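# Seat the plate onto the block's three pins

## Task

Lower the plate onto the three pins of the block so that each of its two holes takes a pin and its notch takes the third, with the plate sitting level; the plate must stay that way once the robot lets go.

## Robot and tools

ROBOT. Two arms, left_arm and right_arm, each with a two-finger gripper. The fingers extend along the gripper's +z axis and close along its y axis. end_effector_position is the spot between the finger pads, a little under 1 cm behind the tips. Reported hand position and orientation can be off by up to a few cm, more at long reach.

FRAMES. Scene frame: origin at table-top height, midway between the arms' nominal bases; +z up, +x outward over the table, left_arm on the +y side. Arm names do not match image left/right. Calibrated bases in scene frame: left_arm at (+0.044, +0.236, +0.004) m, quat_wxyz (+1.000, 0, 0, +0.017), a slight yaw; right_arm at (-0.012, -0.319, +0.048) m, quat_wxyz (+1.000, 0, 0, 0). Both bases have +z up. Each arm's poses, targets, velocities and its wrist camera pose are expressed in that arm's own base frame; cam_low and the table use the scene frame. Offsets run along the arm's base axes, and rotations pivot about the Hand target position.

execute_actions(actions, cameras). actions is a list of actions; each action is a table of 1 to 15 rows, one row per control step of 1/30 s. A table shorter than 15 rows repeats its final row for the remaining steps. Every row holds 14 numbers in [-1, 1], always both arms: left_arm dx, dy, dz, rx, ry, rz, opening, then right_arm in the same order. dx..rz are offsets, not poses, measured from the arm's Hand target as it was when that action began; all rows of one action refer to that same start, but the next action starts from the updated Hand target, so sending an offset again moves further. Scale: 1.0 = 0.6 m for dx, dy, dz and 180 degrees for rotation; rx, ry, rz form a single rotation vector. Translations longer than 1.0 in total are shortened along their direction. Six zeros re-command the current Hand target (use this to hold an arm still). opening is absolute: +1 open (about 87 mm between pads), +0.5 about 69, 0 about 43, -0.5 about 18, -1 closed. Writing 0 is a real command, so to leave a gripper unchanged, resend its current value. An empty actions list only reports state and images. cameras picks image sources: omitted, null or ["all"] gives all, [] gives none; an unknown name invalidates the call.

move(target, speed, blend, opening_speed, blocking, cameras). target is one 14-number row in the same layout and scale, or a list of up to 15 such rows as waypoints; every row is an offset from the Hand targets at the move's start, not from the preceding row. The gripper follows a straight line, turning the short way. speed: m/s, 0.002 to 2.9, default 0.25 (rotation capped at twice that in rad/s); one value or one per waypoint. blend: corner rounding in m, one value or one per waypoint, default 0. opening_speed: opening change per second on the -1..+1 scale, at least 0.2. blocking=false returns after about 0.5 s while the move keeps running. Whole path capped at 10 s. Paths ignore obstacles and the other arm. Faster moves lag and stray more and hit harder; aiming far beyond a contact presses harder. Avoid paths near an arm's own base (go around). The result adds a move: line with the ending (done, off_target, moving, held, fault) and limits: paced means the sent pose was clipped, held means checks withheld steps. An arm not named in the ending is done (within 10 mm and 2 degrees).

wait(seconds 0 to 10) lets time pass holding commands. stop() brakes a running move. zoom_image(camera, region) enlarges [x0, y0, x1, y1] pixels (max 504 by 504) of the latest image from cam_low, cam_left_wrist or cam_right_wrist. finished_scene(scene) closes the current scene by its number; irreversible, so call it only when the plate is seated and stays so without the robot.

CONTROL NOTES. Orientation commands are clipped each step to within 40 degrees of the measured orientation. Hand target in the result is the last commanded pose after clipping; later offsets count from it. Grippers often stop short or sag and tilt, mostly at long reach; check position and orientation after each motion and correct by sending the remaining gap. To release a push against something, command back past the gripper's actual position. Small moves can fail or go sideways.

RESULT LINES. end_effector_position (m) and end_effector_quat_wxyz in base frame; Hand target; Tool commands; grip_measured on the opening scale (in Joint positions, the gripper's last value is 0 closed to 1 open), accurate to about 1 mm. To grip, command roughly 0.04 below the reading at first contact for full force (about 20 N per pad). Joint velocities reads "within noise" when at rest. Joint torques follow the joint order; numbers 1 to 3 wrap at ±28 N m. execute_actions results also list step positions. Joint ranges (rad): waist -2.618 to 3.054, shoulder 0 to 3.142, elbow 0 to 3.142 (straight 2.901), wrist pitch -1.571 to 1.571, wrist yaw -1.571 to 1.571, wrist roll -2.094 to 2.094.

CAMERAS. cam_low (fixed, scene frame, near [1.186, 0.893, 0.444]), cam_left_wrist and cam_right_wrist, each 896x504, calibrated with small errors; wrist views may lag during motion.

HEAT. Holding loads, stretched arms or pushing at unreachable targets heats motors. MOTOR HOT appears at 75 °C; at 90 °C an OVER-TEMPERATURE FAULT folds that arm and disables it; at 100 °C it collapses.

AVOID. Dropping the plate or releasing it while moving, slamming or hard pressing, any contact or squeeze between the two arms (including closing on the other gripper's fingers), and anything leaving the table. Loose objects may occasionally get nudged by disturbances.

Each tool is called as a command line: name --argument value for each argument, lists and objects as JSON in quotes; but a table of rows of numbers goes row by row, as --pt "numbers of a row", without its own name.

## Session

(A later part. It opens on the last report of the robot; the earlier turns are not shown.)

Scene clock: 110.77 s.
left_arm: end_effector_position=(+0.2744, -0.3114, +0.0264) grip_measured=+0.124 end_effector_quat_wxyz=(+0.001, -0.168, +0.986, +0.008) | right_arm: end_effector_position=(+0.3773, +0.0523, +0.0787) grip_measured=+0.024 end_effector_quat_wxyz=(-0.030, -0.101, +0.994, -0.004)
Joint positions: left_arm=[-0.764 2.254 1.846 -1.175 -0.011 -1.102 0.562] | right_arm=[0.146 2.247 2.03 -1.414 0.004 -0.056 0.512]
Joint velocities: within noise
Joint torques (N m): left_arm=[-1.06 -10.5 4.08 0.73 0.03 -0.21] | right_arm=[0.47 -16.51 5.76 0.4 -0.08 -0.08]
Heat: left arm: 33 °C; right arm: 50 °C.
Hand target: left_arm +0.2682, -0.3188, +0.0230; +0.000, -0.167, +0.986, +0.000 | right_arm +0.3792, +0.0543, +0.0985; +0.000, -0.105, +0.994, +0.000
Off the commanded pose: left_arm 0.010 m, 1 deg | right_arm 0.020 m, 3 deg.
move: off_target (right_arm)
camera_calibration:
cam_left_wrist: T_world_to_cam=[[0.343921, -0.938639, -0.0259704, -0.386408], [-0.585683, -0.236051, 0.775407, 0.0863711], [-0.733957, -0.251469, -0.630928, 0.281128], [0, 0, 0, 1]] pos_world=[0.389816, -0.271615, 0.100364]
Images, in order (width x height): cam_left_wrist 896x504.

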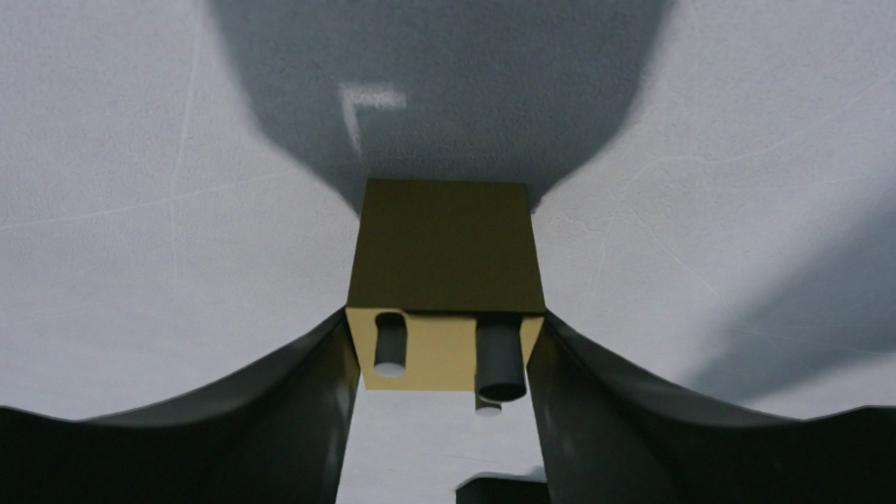

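move --target '[0,0,0,0,0,0,0.6,0,0,0,0,0,0,-0.3]' --opening_speed 0.5 --cameras '[]'

move --pt "0 0 0.17 0 0 0 0.6 0 0 0 0 0 0 -0.3" --pt "0 0.45 0.17 0 0 0 0.6 0 0 0 0 0 0 -0.3" --speed '[0.12,0.3]' --cameras '[]'

move --target '[0,0,0,0,0,0,0.6,-0.073,0.324,-0.04,0,0,0.0494,-0.3]' --cameras '["cam_right_wrist"]'

zoom_image --camera "cam_right_wrist" --region '[320, 100, 560, 380]'

Scene clock: 117.63 s.
left_arm: end_effector_position=(+0.2664, -0.3133, +0.0210) grip_measured=+0.600 end_effector_quat_wxyz=(-0.006, -0.166, +0.986, +0.011) | right_arm: end_effector_position=(+0.3773, +0.0523, +0.0787) grip_measured=+0.024 end_effector_quat_wxyz=(-0.030, -0.101, +0.994, -0.004)
Joint positions: left_arm=[-0.777 2.254 1.821 -1.163 -0.004 -1.11 0.8] | right_arm=[0.146 2.247 2.03 -1.414 0.004 -0.056 0.512]
Joint velocities: within noise
Joint torques (N m): left_arm=[-0.05 -10.4 6.37 0.58 0 -0.09] | right_arm=[0.54 -16.59 5.67 0.4 -0.08 -0.06]
Heat: left arm: 34 °C; right arm: 52 °C.
Hand target: left_arm +0.2681, -0.3188, +0.0231; +0.000, -0.167, +0.986, +0.000 | right_arm +0.3792, +0.0542, +0.0986; +0.000, -0.105, +0.994, +0.000
Off the commanded pose: left_arm 0.006 m, 1 deg | right_arm 0.020 m, 3 deg.
move: off_target (right_arm)
No camera images: "cameras" was empty.

Scene clock: 120.37 s.
left_arm: end_effector_position=(+0.2645, -0.0479, +0.1161) grip_measured=+0.600 end_effector_quat_wxyz=(-0.028, -0.170, +0.985, +0.012) | right_arm: end_effector_position=(+0.3773, +0.0523, +0.0787) grip_measured=+0.024 end_effector_quat_wxyz=(-0.030, -0.101, +0.994, -0.004)
Joint positions: left_arm=[-0.115 1.755 1.476 -1.351 -0.007 -0.456 0.8] | right_arm=[0.146 2.247 2.03 -1.414 0.004 -0.056 0.512]
Joint velocities: within noise
Joint torques (N m): left_arm=[0.43 -9.84 6.05 0.57 0.05 0.08] | right_arm=[0.53 -16.59 5.76 0.4 -0.09 -0.06]
Heat: left arm: 35 °C; right arm: 52 °C.
Hand target: left_arm +0.2681, -0.0487, +0.1250; +0.000, -0.167, +0.986, +0.000 | right_arm +0.3792, +0.0542, +0.0986; +0.000, -0.105, +0.994, +0.000
Off the commanded pose: left_arm 0.010 m, 3 deg | right_arm 0.020 m, 3 deg.
move: off_target (left_arm, right_arm)
No camera images: "cameras" was empty.

Scene clock: 122.03 s.
left_arm: end_effector_position=(+0.2649, -0.0479, +0.1161) grip_measured=+0.600 end_effector_quat_wxyz=(-0.027, -0.169, +0.985, +0.011) | right_arm: end_effector_position=(+0.3304, +0.2458, +0.0712) grip_measured=+0.024 end_effector_quat_wxyz=(-0.006, -0.188, +0.982, -0.004)
Joint positions: left_arm=[-0.115 1.755 1.476 -1.349 -0.006 -0.455 0.8] | right_arm=[0.617 2.342 2.171 -1.414 0.003 0.238 0.512]
Joint velocities: within noise
Joint torques (N m): left_arm=[0.2 -9.61 6.01 0.53 0.04 0.07] | right_arm=[-0.08 -11.22 10.02 0.31 -0.05 0.1]
Heat: left arm: 35 °C; right arm: 52 °C.
Hand target: left_arm +0.2682, -0.0488, +0.1250; +0.000, -0.167, +0.986, +0.000 | right_arm +0.3354, +0.2486, +0.0746; +0.000, -0.182, +0.983, +0.000
Off the commanded pose: left_arm 0.010 m, 3 deg | right_arm 0.007 m, 1 deg.
move: off_target (left_arm)
camera_calibration:
cam_right_wrist: T_world_to_cam=[[0.369629, -0.929179, 0.000661667, 0.104602], [-0.585478, -0.232351, 0.776678, 0.217318], [-0.721519, -0.28747, -0.629897, 0.493635], [0, 0, 0, 1]] pos_world=[0.444738, 0.289593, 0.142083]
Images, in order (width x height): cam_right_wrist 896x504.

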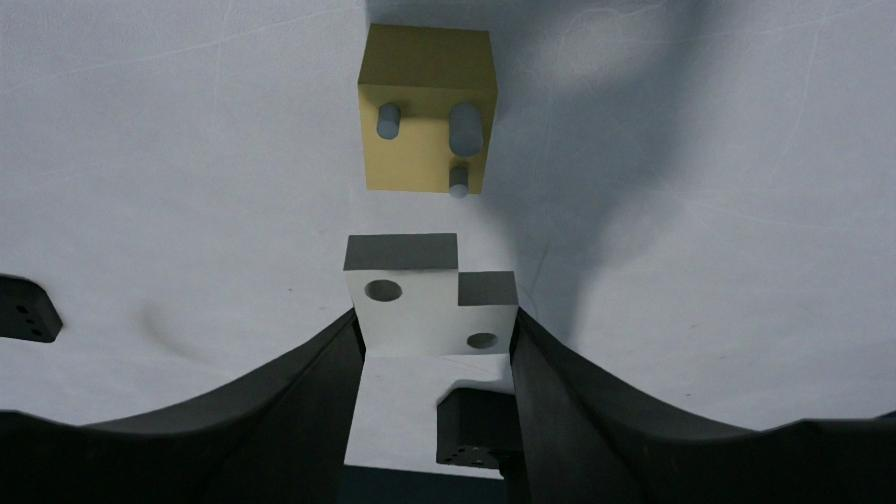

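Scaled by 1.800 from the camera's 896x504 image, which has a finer 1280x720 frame.

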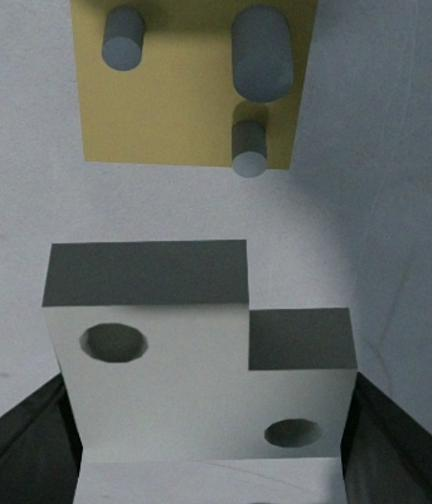

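move --target '[0,0,0,0,0,0,0.6,-0.003,0.009,-0.068,0,0,-0.0206,-0.3]' --speed 0.1 --cameras '["cam_right_wrist"]'

zoom_image --camera "cam_right_wrist" --region '[320, 120, 560, 380]'

Scene clock: 129.50 s.
left_arm: end_effector_position=(+0.2651, -0.0480, +0.1160) grip_measured=+0.600 end_effector_quat_wxyz=(-0.027, -0.169, +0.985, +0.011) | right_arm: end_effector_position=(+0.3345, +0.2522, +0.0395) grip_measured=+0.024 end_effector_quat_wxyz=(+0.003, -0.153, +0.988, +0.000)
Joint positions: left_arm=[-0.115 1.755 1.476 -1.348 -0.006 -0.455 0.8] | right_arm=[0.617 2.349 2.06 -1.277 0.003 0.309 0.512]
Joint velocities: within noise
Joint torques (N m): left_arm=[0.31 -9.91 6 0.48 0.12 0.09] | right_arm=[0.49 -11.52 5.85 0.55 -0.02 0.09]
Heat: left arm: 35 °C; right arm: 50 °C.
Hand target: left_arm +0.2681, -0.0487, +0.1250; +0.000, -0.167, +0.986, +0.000 | right_arm +0.3337, +0.2541, +0.0337; +0.000, -0.150, +0.989, +0.000
Off the commanded pose: left_arm 0.010 m, 3 deg | right_arm 0.006 m, 1 deg.
move: off_target (left_arm)
camera_calibration:
cam_right_wrist: T_world_to_cam=[[0.303191, -0.952921, -0.00413997, 0.137478], [-0.612995, -0.198359, 0.764781, 0.246977], [-0.729597, -0.229337, -0.644277, 0.467033], [0, 0, 0, 1]] pos_world=[0.450459, 0.287104, 0.112584]
Images, in order (width x height): cam_right_wrist 896x504.

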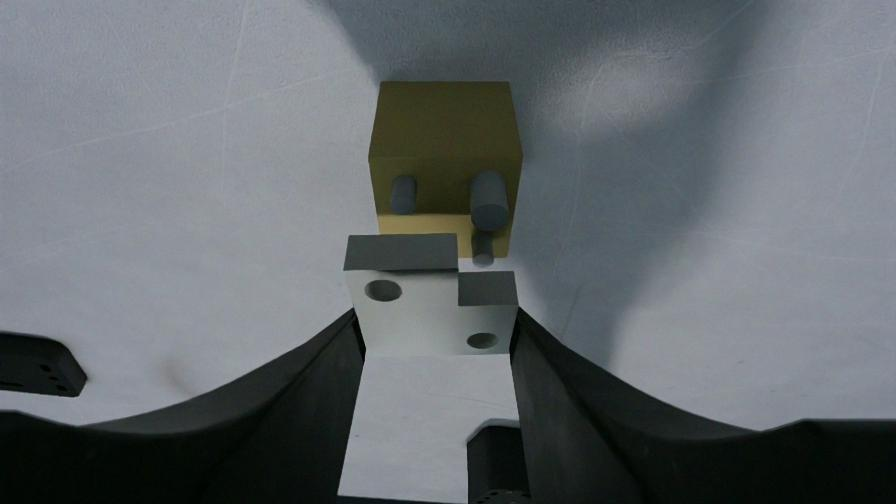

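Scaled by 1.938 from the camera's 896x504 image, which has a finer 1280x720 frame.

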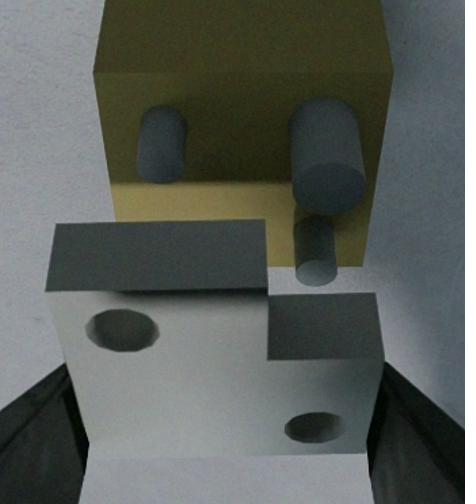

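move --target '[0,0,0,0,0,0,0.6,-0.0045,-0.0055,-0.02,0,0,-0.004,-0.3]' --speed 0.06 --cameras '["cam_right_wrist"]'

zoom_image --camera "cam_right_wrist" --region '[320, 140, 560, 380]'

Scene clock: 135.53 s.
left_arm: end_effector_position=(+0.2652, -0.0480, +0.1160) grip_measured=+0.600 end_effector_quat_wxyz=(-0.026, -0.169, +0.985, +0.011) | right_arm: end_effector_position=(+0.3303, +0.2496, +0.0218) grip_measured=+0.024 end_effector_quat_wxyz=(-0.003, -0.149, +0.989, -0.004)
Joint positions: left_arm=[-0.115 1.755 1.476 -1.348 -0.006 -0.455 0.8] | right_arm=[0.617 2.349 1.987 -1.218 0.003 0.318 0.512]
Joint velocities: within noise
Joint torques (N m): left_arm=[0.61 -9.95 5.94 0.53 0.06 0.1] | right_arm=[0.14 -12.83 5.67 0.52 -0.04 0.1]
Heat: left arm: 35 °C; right arm: 49 °C.
Hand target: left_arm +0.2682, -0.0487, +0.1250; +0.000, -0.167, +0.986, +0.000 | right_arm +0.3309, +0.2507, +0.0217; +0.000, -0.144, +0.990, +0.000
Off the commanded pose: left_arm 0.009 m, 3 deg | right_arm 0.001 m, 1 deg.
move: off_target (left_arm)
camera_calibration:
cam_right_wrist: T_world_to_cam=[[0.294428, -0.955674, 0.000154829, 0.139686], [-0.60587, -0.186534, 0.773387, 0.251798], [-0.739076, -0.227801, -0.633935, 0.45453], [0, 0, 0, 1]] pos_world=[0.447362, 0.284005, 0.0933833]
Images, in order (width x height): cam_right_wrist 896x504.

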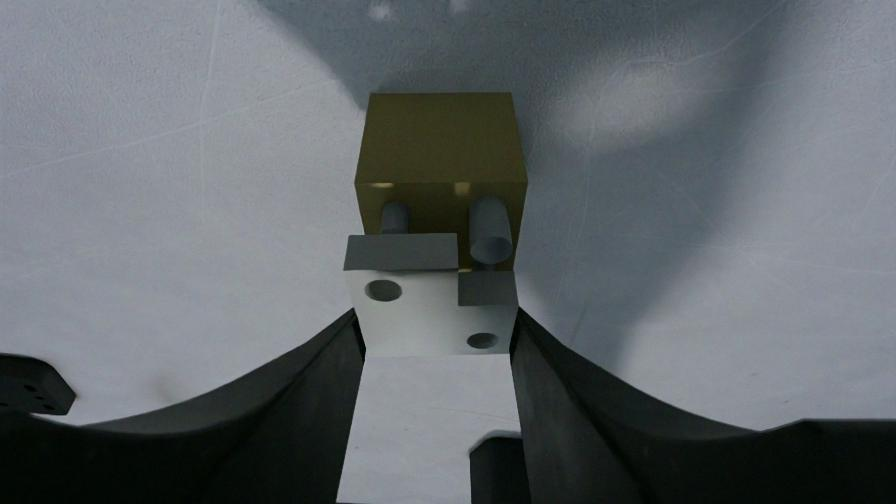

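Scaled by 2.100 from the camera's 896x504 image, which has a finer 1280x720 frame.

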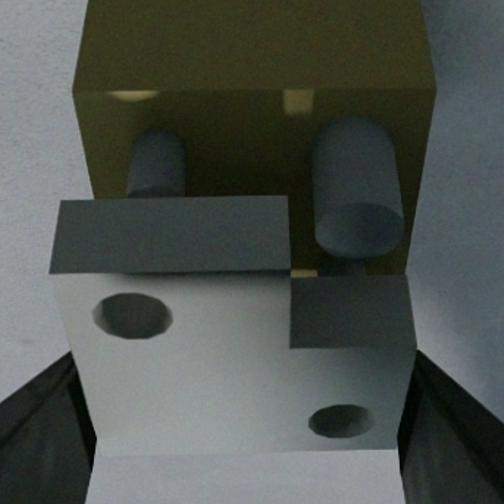

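move --target '[0,0,0,0,0,0,0.6,0.005,0.0012,-0.008,0,0,0,-0.3]' --speed 0.04 --cameras '["cam_right_wrist"]'

zoom_image --camera "cam_right_wrist" --region '[320, 140, 560, 380]'

Scene clock: 144.77 s.
left_arm: end_effector_position=(+0.2652, -0.0481, +0.1160) grip_measured=+0.600 end_effector_quat_wxyz=(-0.026, -0.169, +0.985, +0.011) | right_arm: end_effector_position=(+0.3317, +0.2507, +0.0215) grip_measured=+0.024 end_effector_quat_wxyz=(+0.000, -0.149, +0.989, -0.002)
Joint positions: left_arm=[-0.115 1.755 1.476 -1.348 -0.006 -0.455 0.8] | right_arm=[0.617 2.349 1.987 -1.211 0.003 0.319 0.512]
Joint velocities: within noise
Joint torques (N m): left_arm=[0.39 -9.85 6.04 0.56 0.06 0.06] | right_arm=[-0.06 -11.44 6.53 0.56 -0.04 0.09]
Heat: left arm: 35 °C; right arm: 48 °C.
Hand target: left_arm +0.2681, -0.0488, +0.1250; +0.000, -0.167, +0.986, +0.000 | right_arm +0.3339, +0.2514, +0.0169; +0.000, -0.144, +0.990, +0.000
Off the commanded pose: left_arm 0.009 m, 3 deg | right_arm 0.005 m, 1 deg.
move: off_target (left_arm)
camera_calibration:
cam_right_wrist: T_world_to_cam=[[0.294067, -0.955783, -0.00214882, 0.140565], [-0.610498, -0.189561, 0.768999, 0.255516], [-0.735403, -0.224825, -0.639247, 0.453773], [0, 0, 0, 1]] pos_world=[0.448362, 0.284805, 0.0938838]
Images, in order (width x height): cam_right_wrist 896x504.

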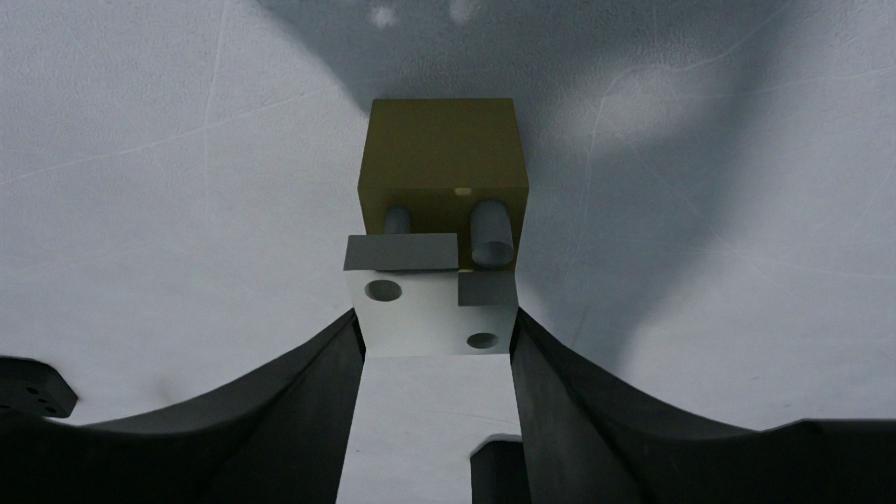

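Scaled by 2.100 from the camera's 896x504 image, which has a finer 1280x720 frame.

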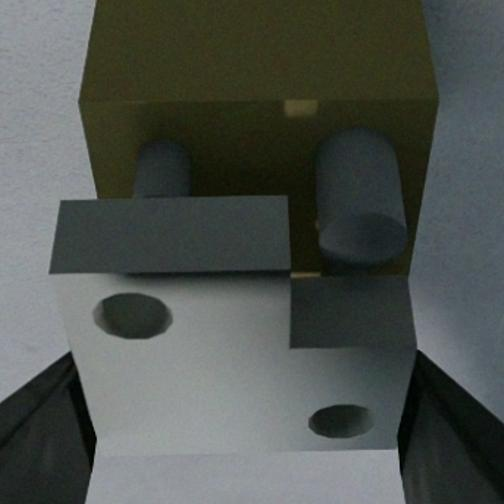

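move --target '[0,0,0,0,0,0,0.6,0.002,-0.001,-0.01,0,0,0,-0.3]' --speed 0.04 --cameras '["cam_right_wrist"]'

zoom_image --camera "cam_right_wrist" --region '[320, 140, 560, 380]'

Scene clock: 147.47 s.
left_arm: end_effector_position=(+0.2652, -0.0481, +0.1160) grip_measured=+0.600 end_effector_quat_wxyz=(-0.026, -0.169, +0.985, +0.011) | right_arm: end_effector_position=(+0.3330, +0.2516, +0.0213) grip_measured=+0.024 end_effector_quat_wxyz=(+0.003, -0.149, +0.989, -0.001)
Joint positions: left_arm=[-0.115 1.755 1.476 -1.348 -0.006 -0.455 0.8] | right_arm=[0.617 2.349 1.987 -1.205 0.003 0.319 0.512]
Joint velocities: within noise
Joint torques (N m): left_arm=[0.51 -9.68 6.05 0.5 0.04 0.09] | right_arm=[-0.25 -10.95 5.34 0.68 -0.04 0.06]
Heat: left arm: 35 °C; right arm: 47 °C.
Hand target: left_arm +0.2681, -0.0488, +0.1250; +0.000, -0.167, +0.986, +0.000 | right_arm +0.3351, +0.2508, +0.0109; +0.000, -0.144, +0.990, +0.000
Off the commanded pose: left_arm 0.009 m, 3 deg | right_arm 0.011 m, 1 deg.
move: off_target (left_arm, right_arm)
camera_calibration:
cam_right_wrist: T_world_to_cam=[[0.294108, -0.955764, -0.00392407, 0.141019], [-0.61435, -0.19219, 0.765269, 0.258627], [-0.732171, -0.222661, -0.643698, 0.45324], [0, 0, 0, 1]] pos_world=[0.449262, 0.285405, 0.0943842]
Images, in order (width x height): cam_right_wrist 896x504.

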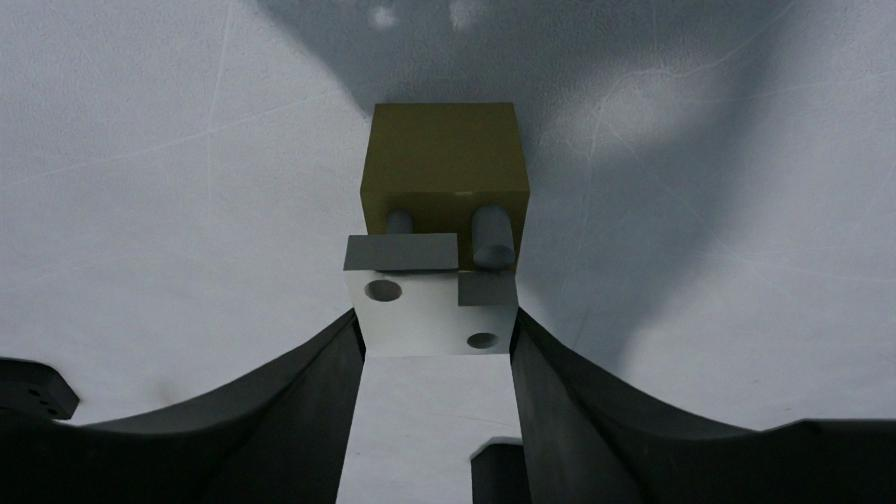

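Scaled by 2.100 from the camera's 896x504 image, which has a finer 1280x720 frame.

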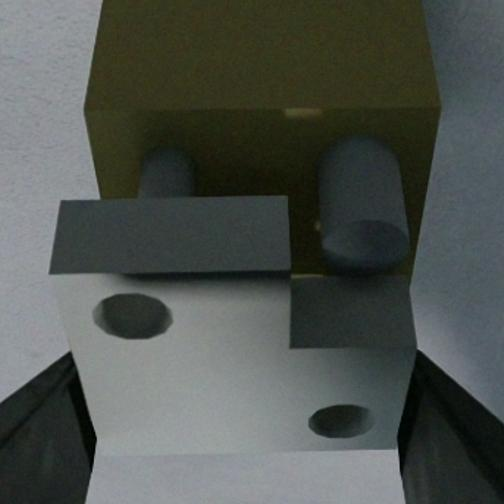

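move --target '[0,0,0,0,0,0,0.6,0,-0.001,-0.013,0,0,0,-0.3]' --speed 0.04 --cameras '["cam_right_wrist"]'

zoom_image --camera "cam_right_wrist" --region '[320, 140, 560, 380]'

Scene clock: 153.90 s.
left_arm: end_effector_position=(+0.2651, -0.0481, +0.1160) grip_measured=+0.600 end_effector_quat_wxyz=(-0.026, -0.169, +0.985, +0.011) | right_arm: end_effector_position=(+0.3306, +0.2500, +0.0135) grip_measured=+0.024 end_effector_quat_wxyz=(-0.002, -0.149, +0.989, -0.003)
Joint positions: left_arm=[-0.115 1.755 1.476 -1.348 -0.006 -0.454 0.8] | right_arm=[0.617 2.353 1.961 -1.186 0.003 0.319 0.512]
Joint velocities: within noise
Joint torques (N m): left_arm=[0.44 -9.55 5.89 0.52 0.04 0.07] | right_arm=[-0.21 -10.91 5.52 0.75 -0.02 0.06]
Heat: left arm: 36 °C; right arm: 47 °C.
Hand target: left_arm +0.2681, -0.0488, +0.1250; +0.000, -0.167, +0.986, +0.000 | right_arm +0.3351, +0.2502, +0.0031; +0.000, -0.144, +0.990, +0.000
Off the commanded pose: left_arm 0.009 m, 3 deg | right_arm 0.011 m, 1 deg.
move: off_target (left_arm, right_arm)
camera_calibration:
cam_right_wrist: T_world_to_cam=[[0.294079, -0.95578, -0.00153553, 0.14018], [-0.607532, -0.188168, 0.771685, 0.259437], [-0.73785, -0.226004, -0.636003, 0.448696], [0, 0, 0, 1]] pos_world=[0.447462, 0.284205, 0.0853838]
Images, in order (width x height): cam_right_wrist 896x504.

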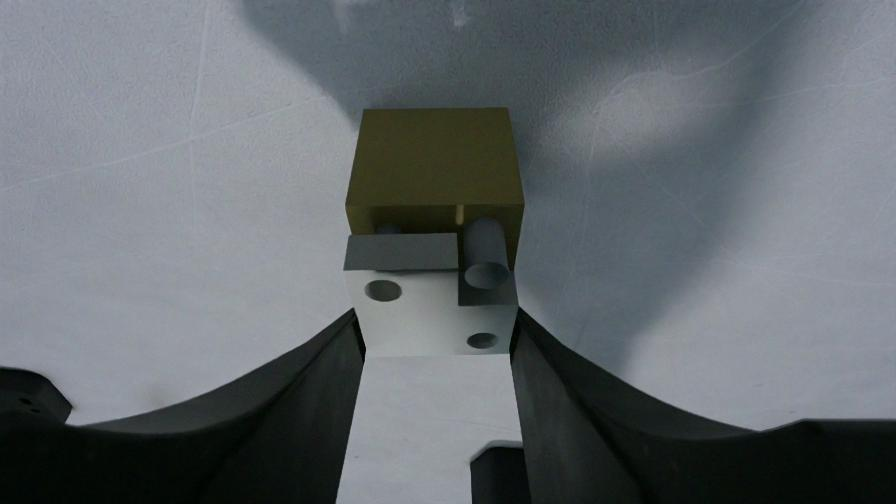

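Scaled by 2.100 from the camera's 896x504 image, which has a finer 1280x720 frame.

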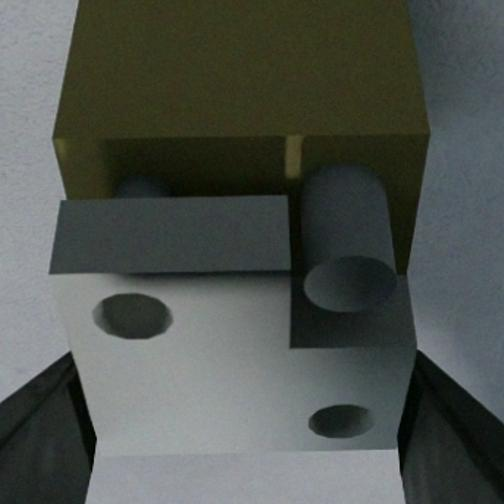

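move --target '[0,0,0,0,0,0,0.6,0,0.0,-0.01,0,0,0,-0.3]' --speed 0.03 --cameras '["cam_right_wrist"]'

zoom_image --camera "cam_right_wrist" --region '[320, 140, 560, 380]'

Scene clock: 159.03 s.
left_arm: end_effector_position=(+0.2652, -0.0481, +0.1160) grip_measured=+0.600 end_effector_quat_wxyz=(-0.026, -0.169, +0.985, +0.011) | right_arm: end_effector_position=(+0.3304, +0.2499, +0.0126) grip_measured=+0.024 end_effector_quat_wxyz=(-0.002, -0.149, +0.989, -0.003)
Joint positions: left_arm=[-0.115 1.755 1.476 -1.348 -0.006 -0.454 0.8] | right_arm=[0.617 2.353 1.958 -1.182 0.003 0.319 0.512]
Joint velocities: within noise
Joint torques (N m): left_arm=[0.55 -9.73 5.91 0.48 0.06 0.06] | right_arm=[-0.35 -10.58 4.33 0.91 -0.04 0.03]
Heat: left arm: 36 °C; right arm: 47 °C.
Hand target: left_arm +0.2682, -0.0488, +0.1250; +0.000, -0.167, +0.986, +0.000 | right_arm +0.3351, +0.2502, -0.0029; +0.000, -0.144, +0.990, +0.000
Off the commanded pose: left_arm 0.009 m, 3 deg | right_arm 0.016 m, 1 deg.
move: off_target (left_arm, right_arm)
camera_calibration:
cam_right_wrist: T_world_to_cam=[[0.294079, -0.95578, -0.00153553, 0.140112], [-0.607532, -0.188168, 0.771685, 0.260052], [-0.73785, -0.226004, -0.636003, 0.448027], [0, 0, 0, 1]] pos_world=[0.447362, 0.284105, 0.0844838]
Images, in order (width x height): cam_right_wrist 896x504.

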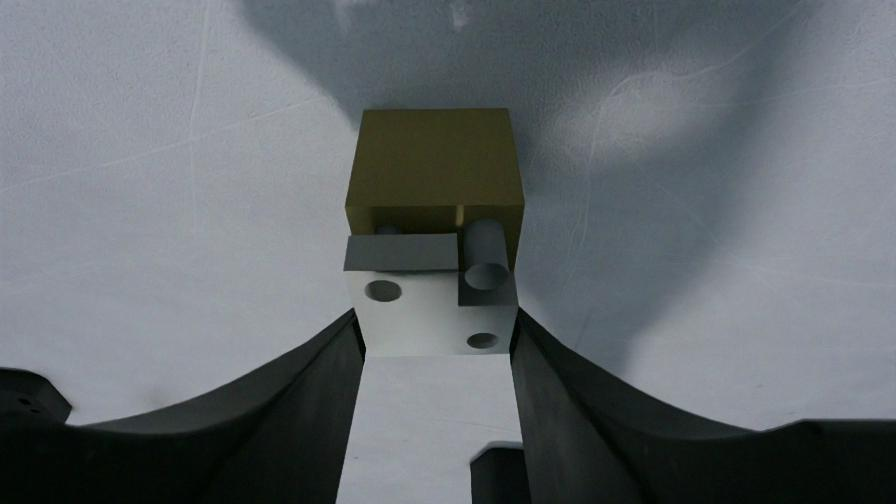

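Scaled by 2.100 from the camera's 896x504 image, which has a finer 1280x720 frame.

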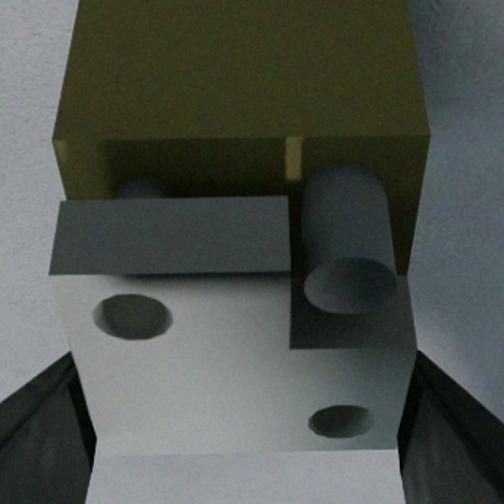

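move --target '[0,0,0,0,0,0,0.6,0.008,0.0025,0.004,0,0,0,-0.3]' --speed 0.03 --cameras '["cam_right_wrist"]'

zoom_image --camera "cam_right_wrist" --region '[320, 140, 560, 380]'

Scene clock: 162.63 s.
left_arm: end_effector_position=(+0.2652, -0.0481, +0.1160) grip_measured=+0.600 end_effector_quat_wxyz=(-0.026, -0.169, +0.985, +0.011) | right_arm: end_effector_position=(+0.3315, +0.2484, +0.0126) grip_measured=+0.024 end_effector_quat_wxyz=(-0.002, -0.146, +0.989, -0.003)
Joint positions: left_arm=[-0.115 1.755 1.476 -1.348 -0.006 -0.454 0.8] | right_arm=[0.613 2.353 1.958 -1.182 0.003 0.319 0.512]
Joint velocities: within noise
Joint torques (N m): left_arm=[0.5 -9.88 5.87 0.53 0.07 0.04] | right_arm=[-0.25 -8.87 8.5 0.69 -0.03 -0.01]
Heat: left arm: 36 °C; right arm: 47 °C.
Hand target: left_arm +0.2682, -0.0488, +0.1250; +0.000, -0.167, +0.986, +0.000 | right_arm +0.3398, +0.2518, -0.0005; +0.000, -0.144, +0.990, +0.000
Off the commanded pose: left_arm 0.009 m, 3 deg | right_arm 0.016 m, 0 deg.
move: off_target (left_arm, right_arm)
camera_calibration:
cam_right_wrist: T_world_to_cam=[[0.28969, -0.95712, -0.00137851, 0.140057], [-0.608168, -0.185185, 0.771906, 0.25995], [-0.739061, -0.222775, -0.635736, 0.448059], [0, 0, 0, 1]] pos_world=[0.448664, 0.282006, 0.0843837]
Images, in order (width x height): cam_right_wrist 896x504.

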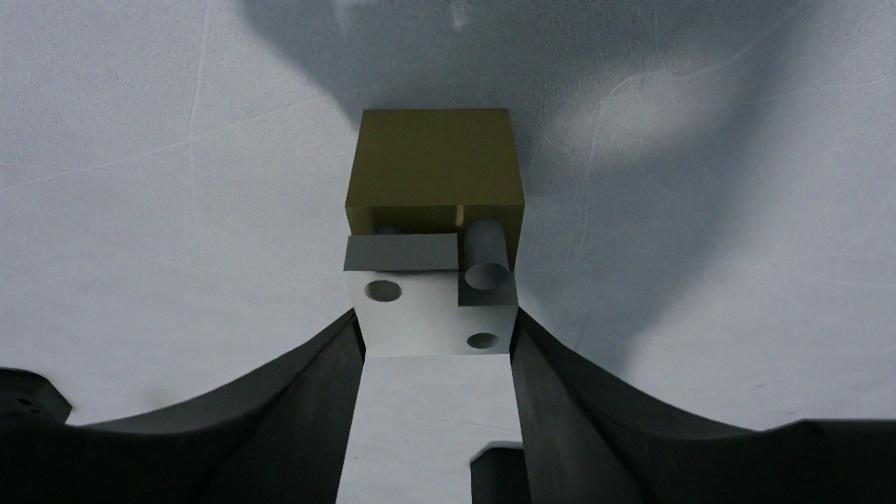

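Scaled by 2.100 from the camera's 896x504 image, which has a finer 1280x720 frame.

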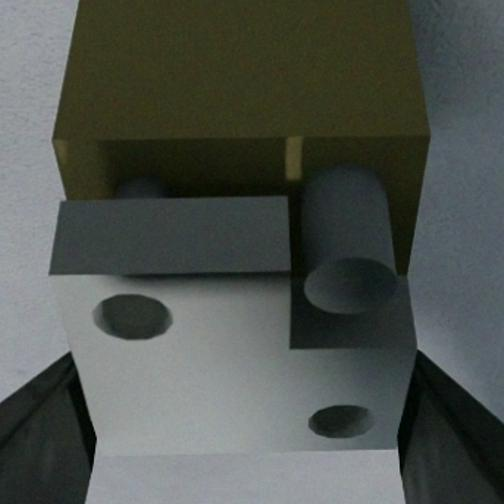

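move --target '[0,0,0,0,0,0,0.6,-0.012,-0.0047,0.0225,0,0,0,-0.3]' --speed 0.05 --cameras '[]'

move --target '[0,0,0,0,0,0,0.6,0,0,0,0,0,0,0.35]' --opening_speed 0.3 --cameras '["cam_right_wrist"]'

zoom_image --camera "cam_right_wrist" --region '[320, 140, 560, 380]'

Scene clock: 166.57 s.
left_arm: end_effector_position=(+0.2652, -0.0481, +0.1160) grip_measured=+0.600 end_effector_quat_wxyz=(-0.026, -0.169, +0.985, +0.011) | right_arm: end_effector_position=(+0.3313, +0.2483, +0.0126) grip_measured=+0.024 end_effector_quat_wxyz=(-0.003, -0.146, +0.989, -0.003)
Joint positions: left_arm=[-0.115 1.755 1.476 -1.348 -0.006 -0.454 0.8] | right_arm=[0.613 2.353 1.958 -1.183 0.003 0.319 0.512]
Joint velocities: within noise
Joint torques (N m): left_arm=[0.57 -9.88 5.85 0.53 0.04 0.09] | right_arm=[0.09 -12.49 6.45 0.47 -0.04 0.06]
Heat: left arm: 36 °C; right arm: 47 °C.
Hand target: left_arm +0.2682, -0.0487, +0.1250; +0.000, -0.167, +0.986, +0.000 | right_arm +0.3327, +0.2490, +0.0130; +0.000, -0.144, +0.990, +0.000
Off the commanded pose: left_arm 0.009 m, 3 deg | right_arm 0.002 m, 1 deg.
move: off_target (left_arm)
No camera images: "cameras" was empty.

Scene clock: 168.93 s.
left_arm: end_effector_position=(+0.2652, -0.0481, +0.1160) grip_measured=+0.600 end_effector_quat_wxyz=(-0.026, -0.169, +0.985, +0.011) | right_arm: end_effector_position=(+0.3313, +0.2483, +0.0126) grip_measured=+0.350 end_effector_quat_wxyz=(-0.003, -0.146, +0.989, -0.003)
Joint positions: left_arm=[-0.115 1.755 1.476 -1.348 -0.006 -0.454 0.8] | right_arm=[0.613 2.353 1.958 -1.183 0.003 0.319 0.675]
Joint velocities: within noise
Joint torques (N m): left_arm=[0.44 -9.85 5.83 0.5 0.08 0.03] | right_arm=[0.18 -12.49 6.45 0.46 -0.04 0.05]
Heat: left arm: 36 °C; right arm: 48 °C.
Hand target: left_arm +0.2682, -0.0487, +0.1250; +0.000, -0.167, +0.986, +0.000 | right_arm +0.3326, +0.2490, +0.0130; +0.000, -0.144, +0.990, +0.000
Off the commanded pose: left_arm 0.009 m, 3 deg | right_arm 0.002 m, 1 deg.
move: off_target (left_arm)
camera_calibration:
cam_right_wrist: T_world_to_cam=[[0.289727, -0.957109, -0.00115932, 0.140047], [-0.607647, -0.184877, 0.772389, 0.259528], [-0.739475, -0.223077, -0.635148, 0.448207], [0, 0, 0, 1]] pos_world=[0.448563, 0.282006, 0.0843837]
Images, in order (width x height): cam_right_wrist 896x504.

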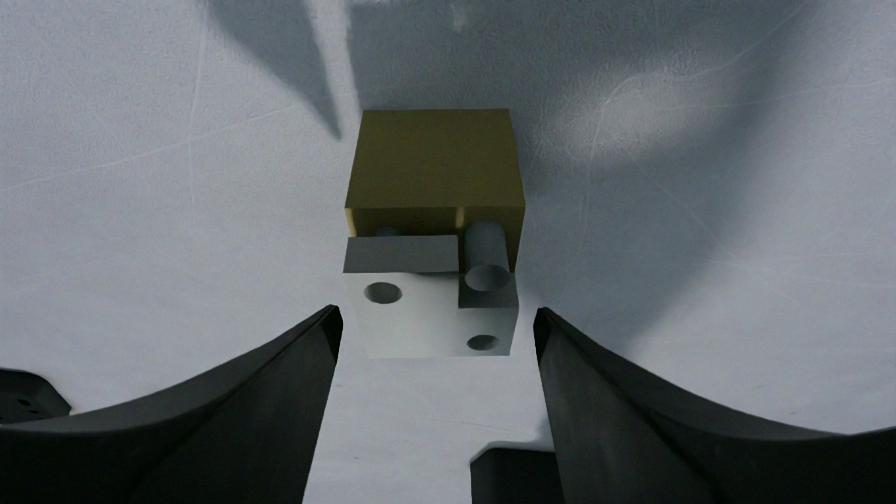

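Scaled by 2.100 from the camera's 896x504 image, which has a finer 1280x720 frame.

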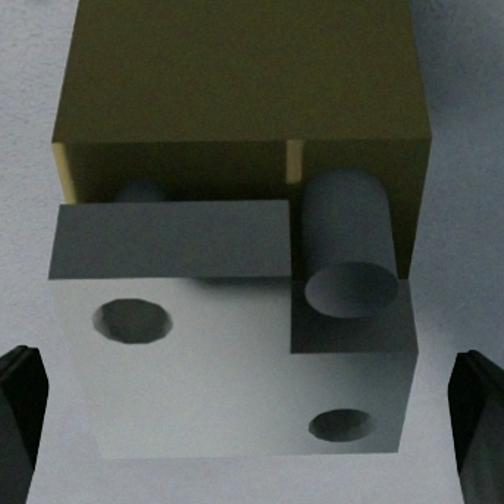

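move --target '[0,0,0,0,0,0,0.6,-0.008,-0.003,0.13,0,0,0,0.7]' --speed 0.08

zoom_image --camera "cam_right_wrist" --region '[320, 20, 560, 260]'

zoom_image --camera "cam_low" --region '[390, 200, 450, 260]'

Scene clock: 172.57 s.
left_arm: end_effector_position=(+0.2652, -0.0481, +0.1160) grip_measured=+0.600 end_effector_quat_wxyz=(-0.026, -0.169, +0.985, +0.011) | right_arm: end_effector_position=(+0.3224, +0.2420, +0.0692) grip_measured=+0.700 end_effector_quat_wxyz=(-0.027, -0.146, +0.989, -0.015)
Joint positions: left_arm=[-0.115 1.755 1.476 -1.348 -0.006 -0.454 0.8] | right_arm=[0.613 2.353 2.172 -1.452 0.003 0.319 0.85]
Joint velocities: within noise
Joint torques (N m): left_arm=[0.4 -10 6 0.53 0.09 0.04] | right_arm=[0.39 -15.41 9.8 0.19 -0.05 0.08]
Heat: left arm: 36 °C; right arm: 49 °C.
Hand target: left_arm +0.2682, -0.0487, +0.1250; +0.000, -0.167, +0.986, +0.000 | right_arm +0.3279, +0.2472, +0.0910; +0.000, -0.144, +0.990, +0.000
Off the commanded pose: left_arm 0.009 m, 3 deg | right_arm 0.023 m, 4 deg.
move: off_target (left_arm, right_arm)
camera_calibration:
cam_left_wrist: T_world_to_cam=[[0.343562, -0.938249, -0.0406755, -0.131953], [-0.542466, -0.23362, 0.80694, 0.058724], [-0.766613, -0.255169, -0.589231, 0.400815], [0, 0, 0, 1]] pos_world=[0.38446, -0.00781038, 0.183418]
cam_right_wrist: T_world_to_cam=[[0.289991, -0.956896, 0.0159559, 0.135317], [-0.572494, -0.160088, 0.804129, 0.189756], [-0.766913, -0.242325, -0.594241, 0.486717], [0, 0, 0, 1]] pos_world=[0.442663, 0.277805, 0.13448]

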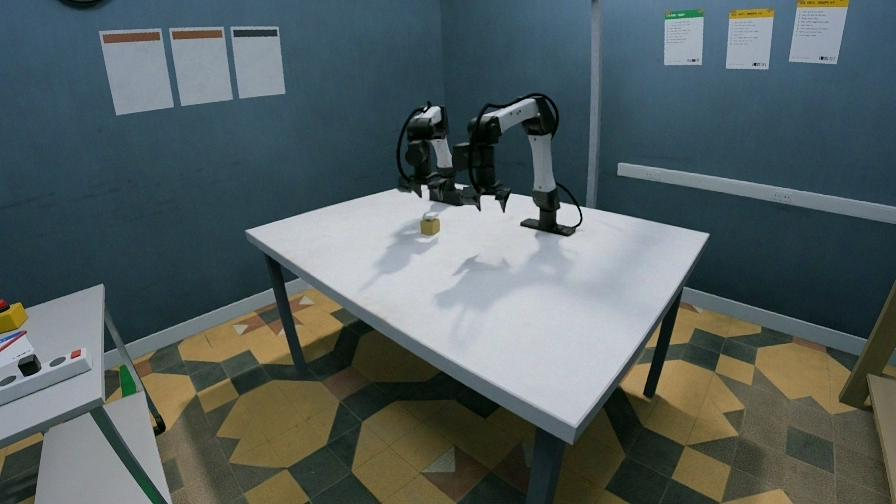

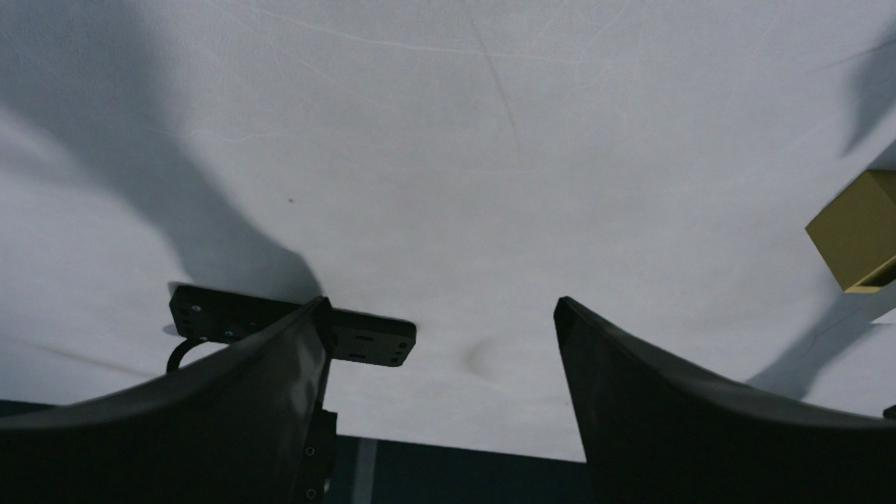

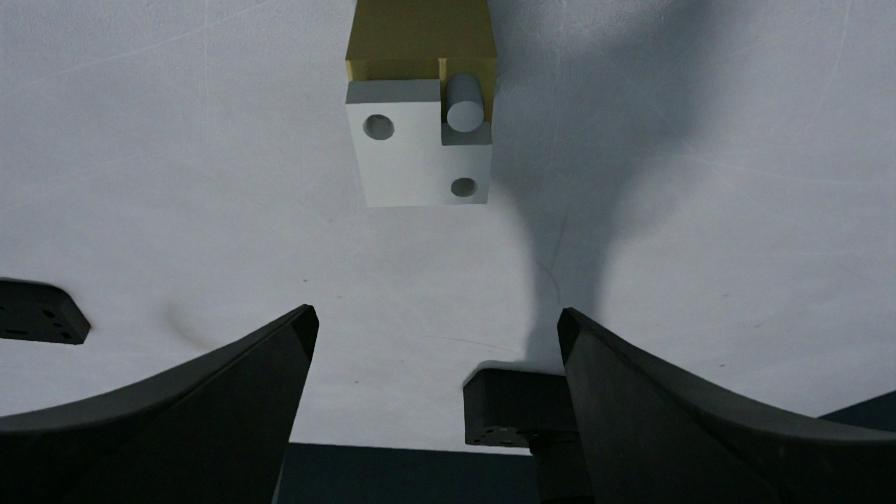

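Scaled by 2.100 from the camera's 896x504 image, which has a finer 1280x720 frame.

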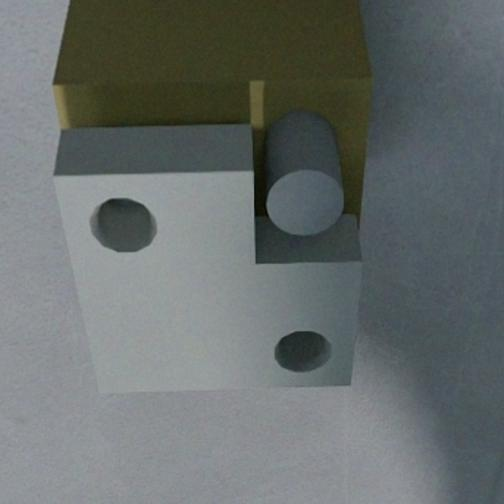

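Scaled by 8.400 from the camera's 896x504 image, which has a finer 1280x720 frame.

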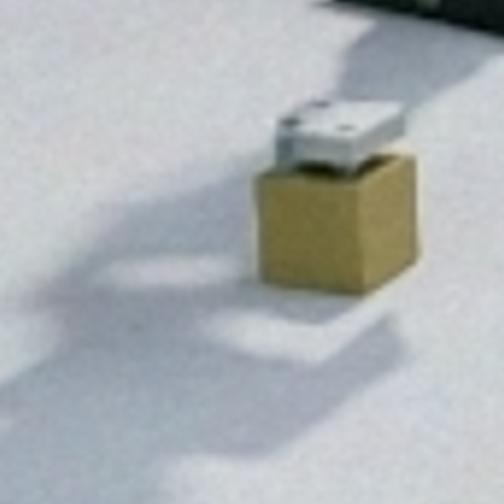

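finished_scene --scene 2

The scene is finished: the task was done.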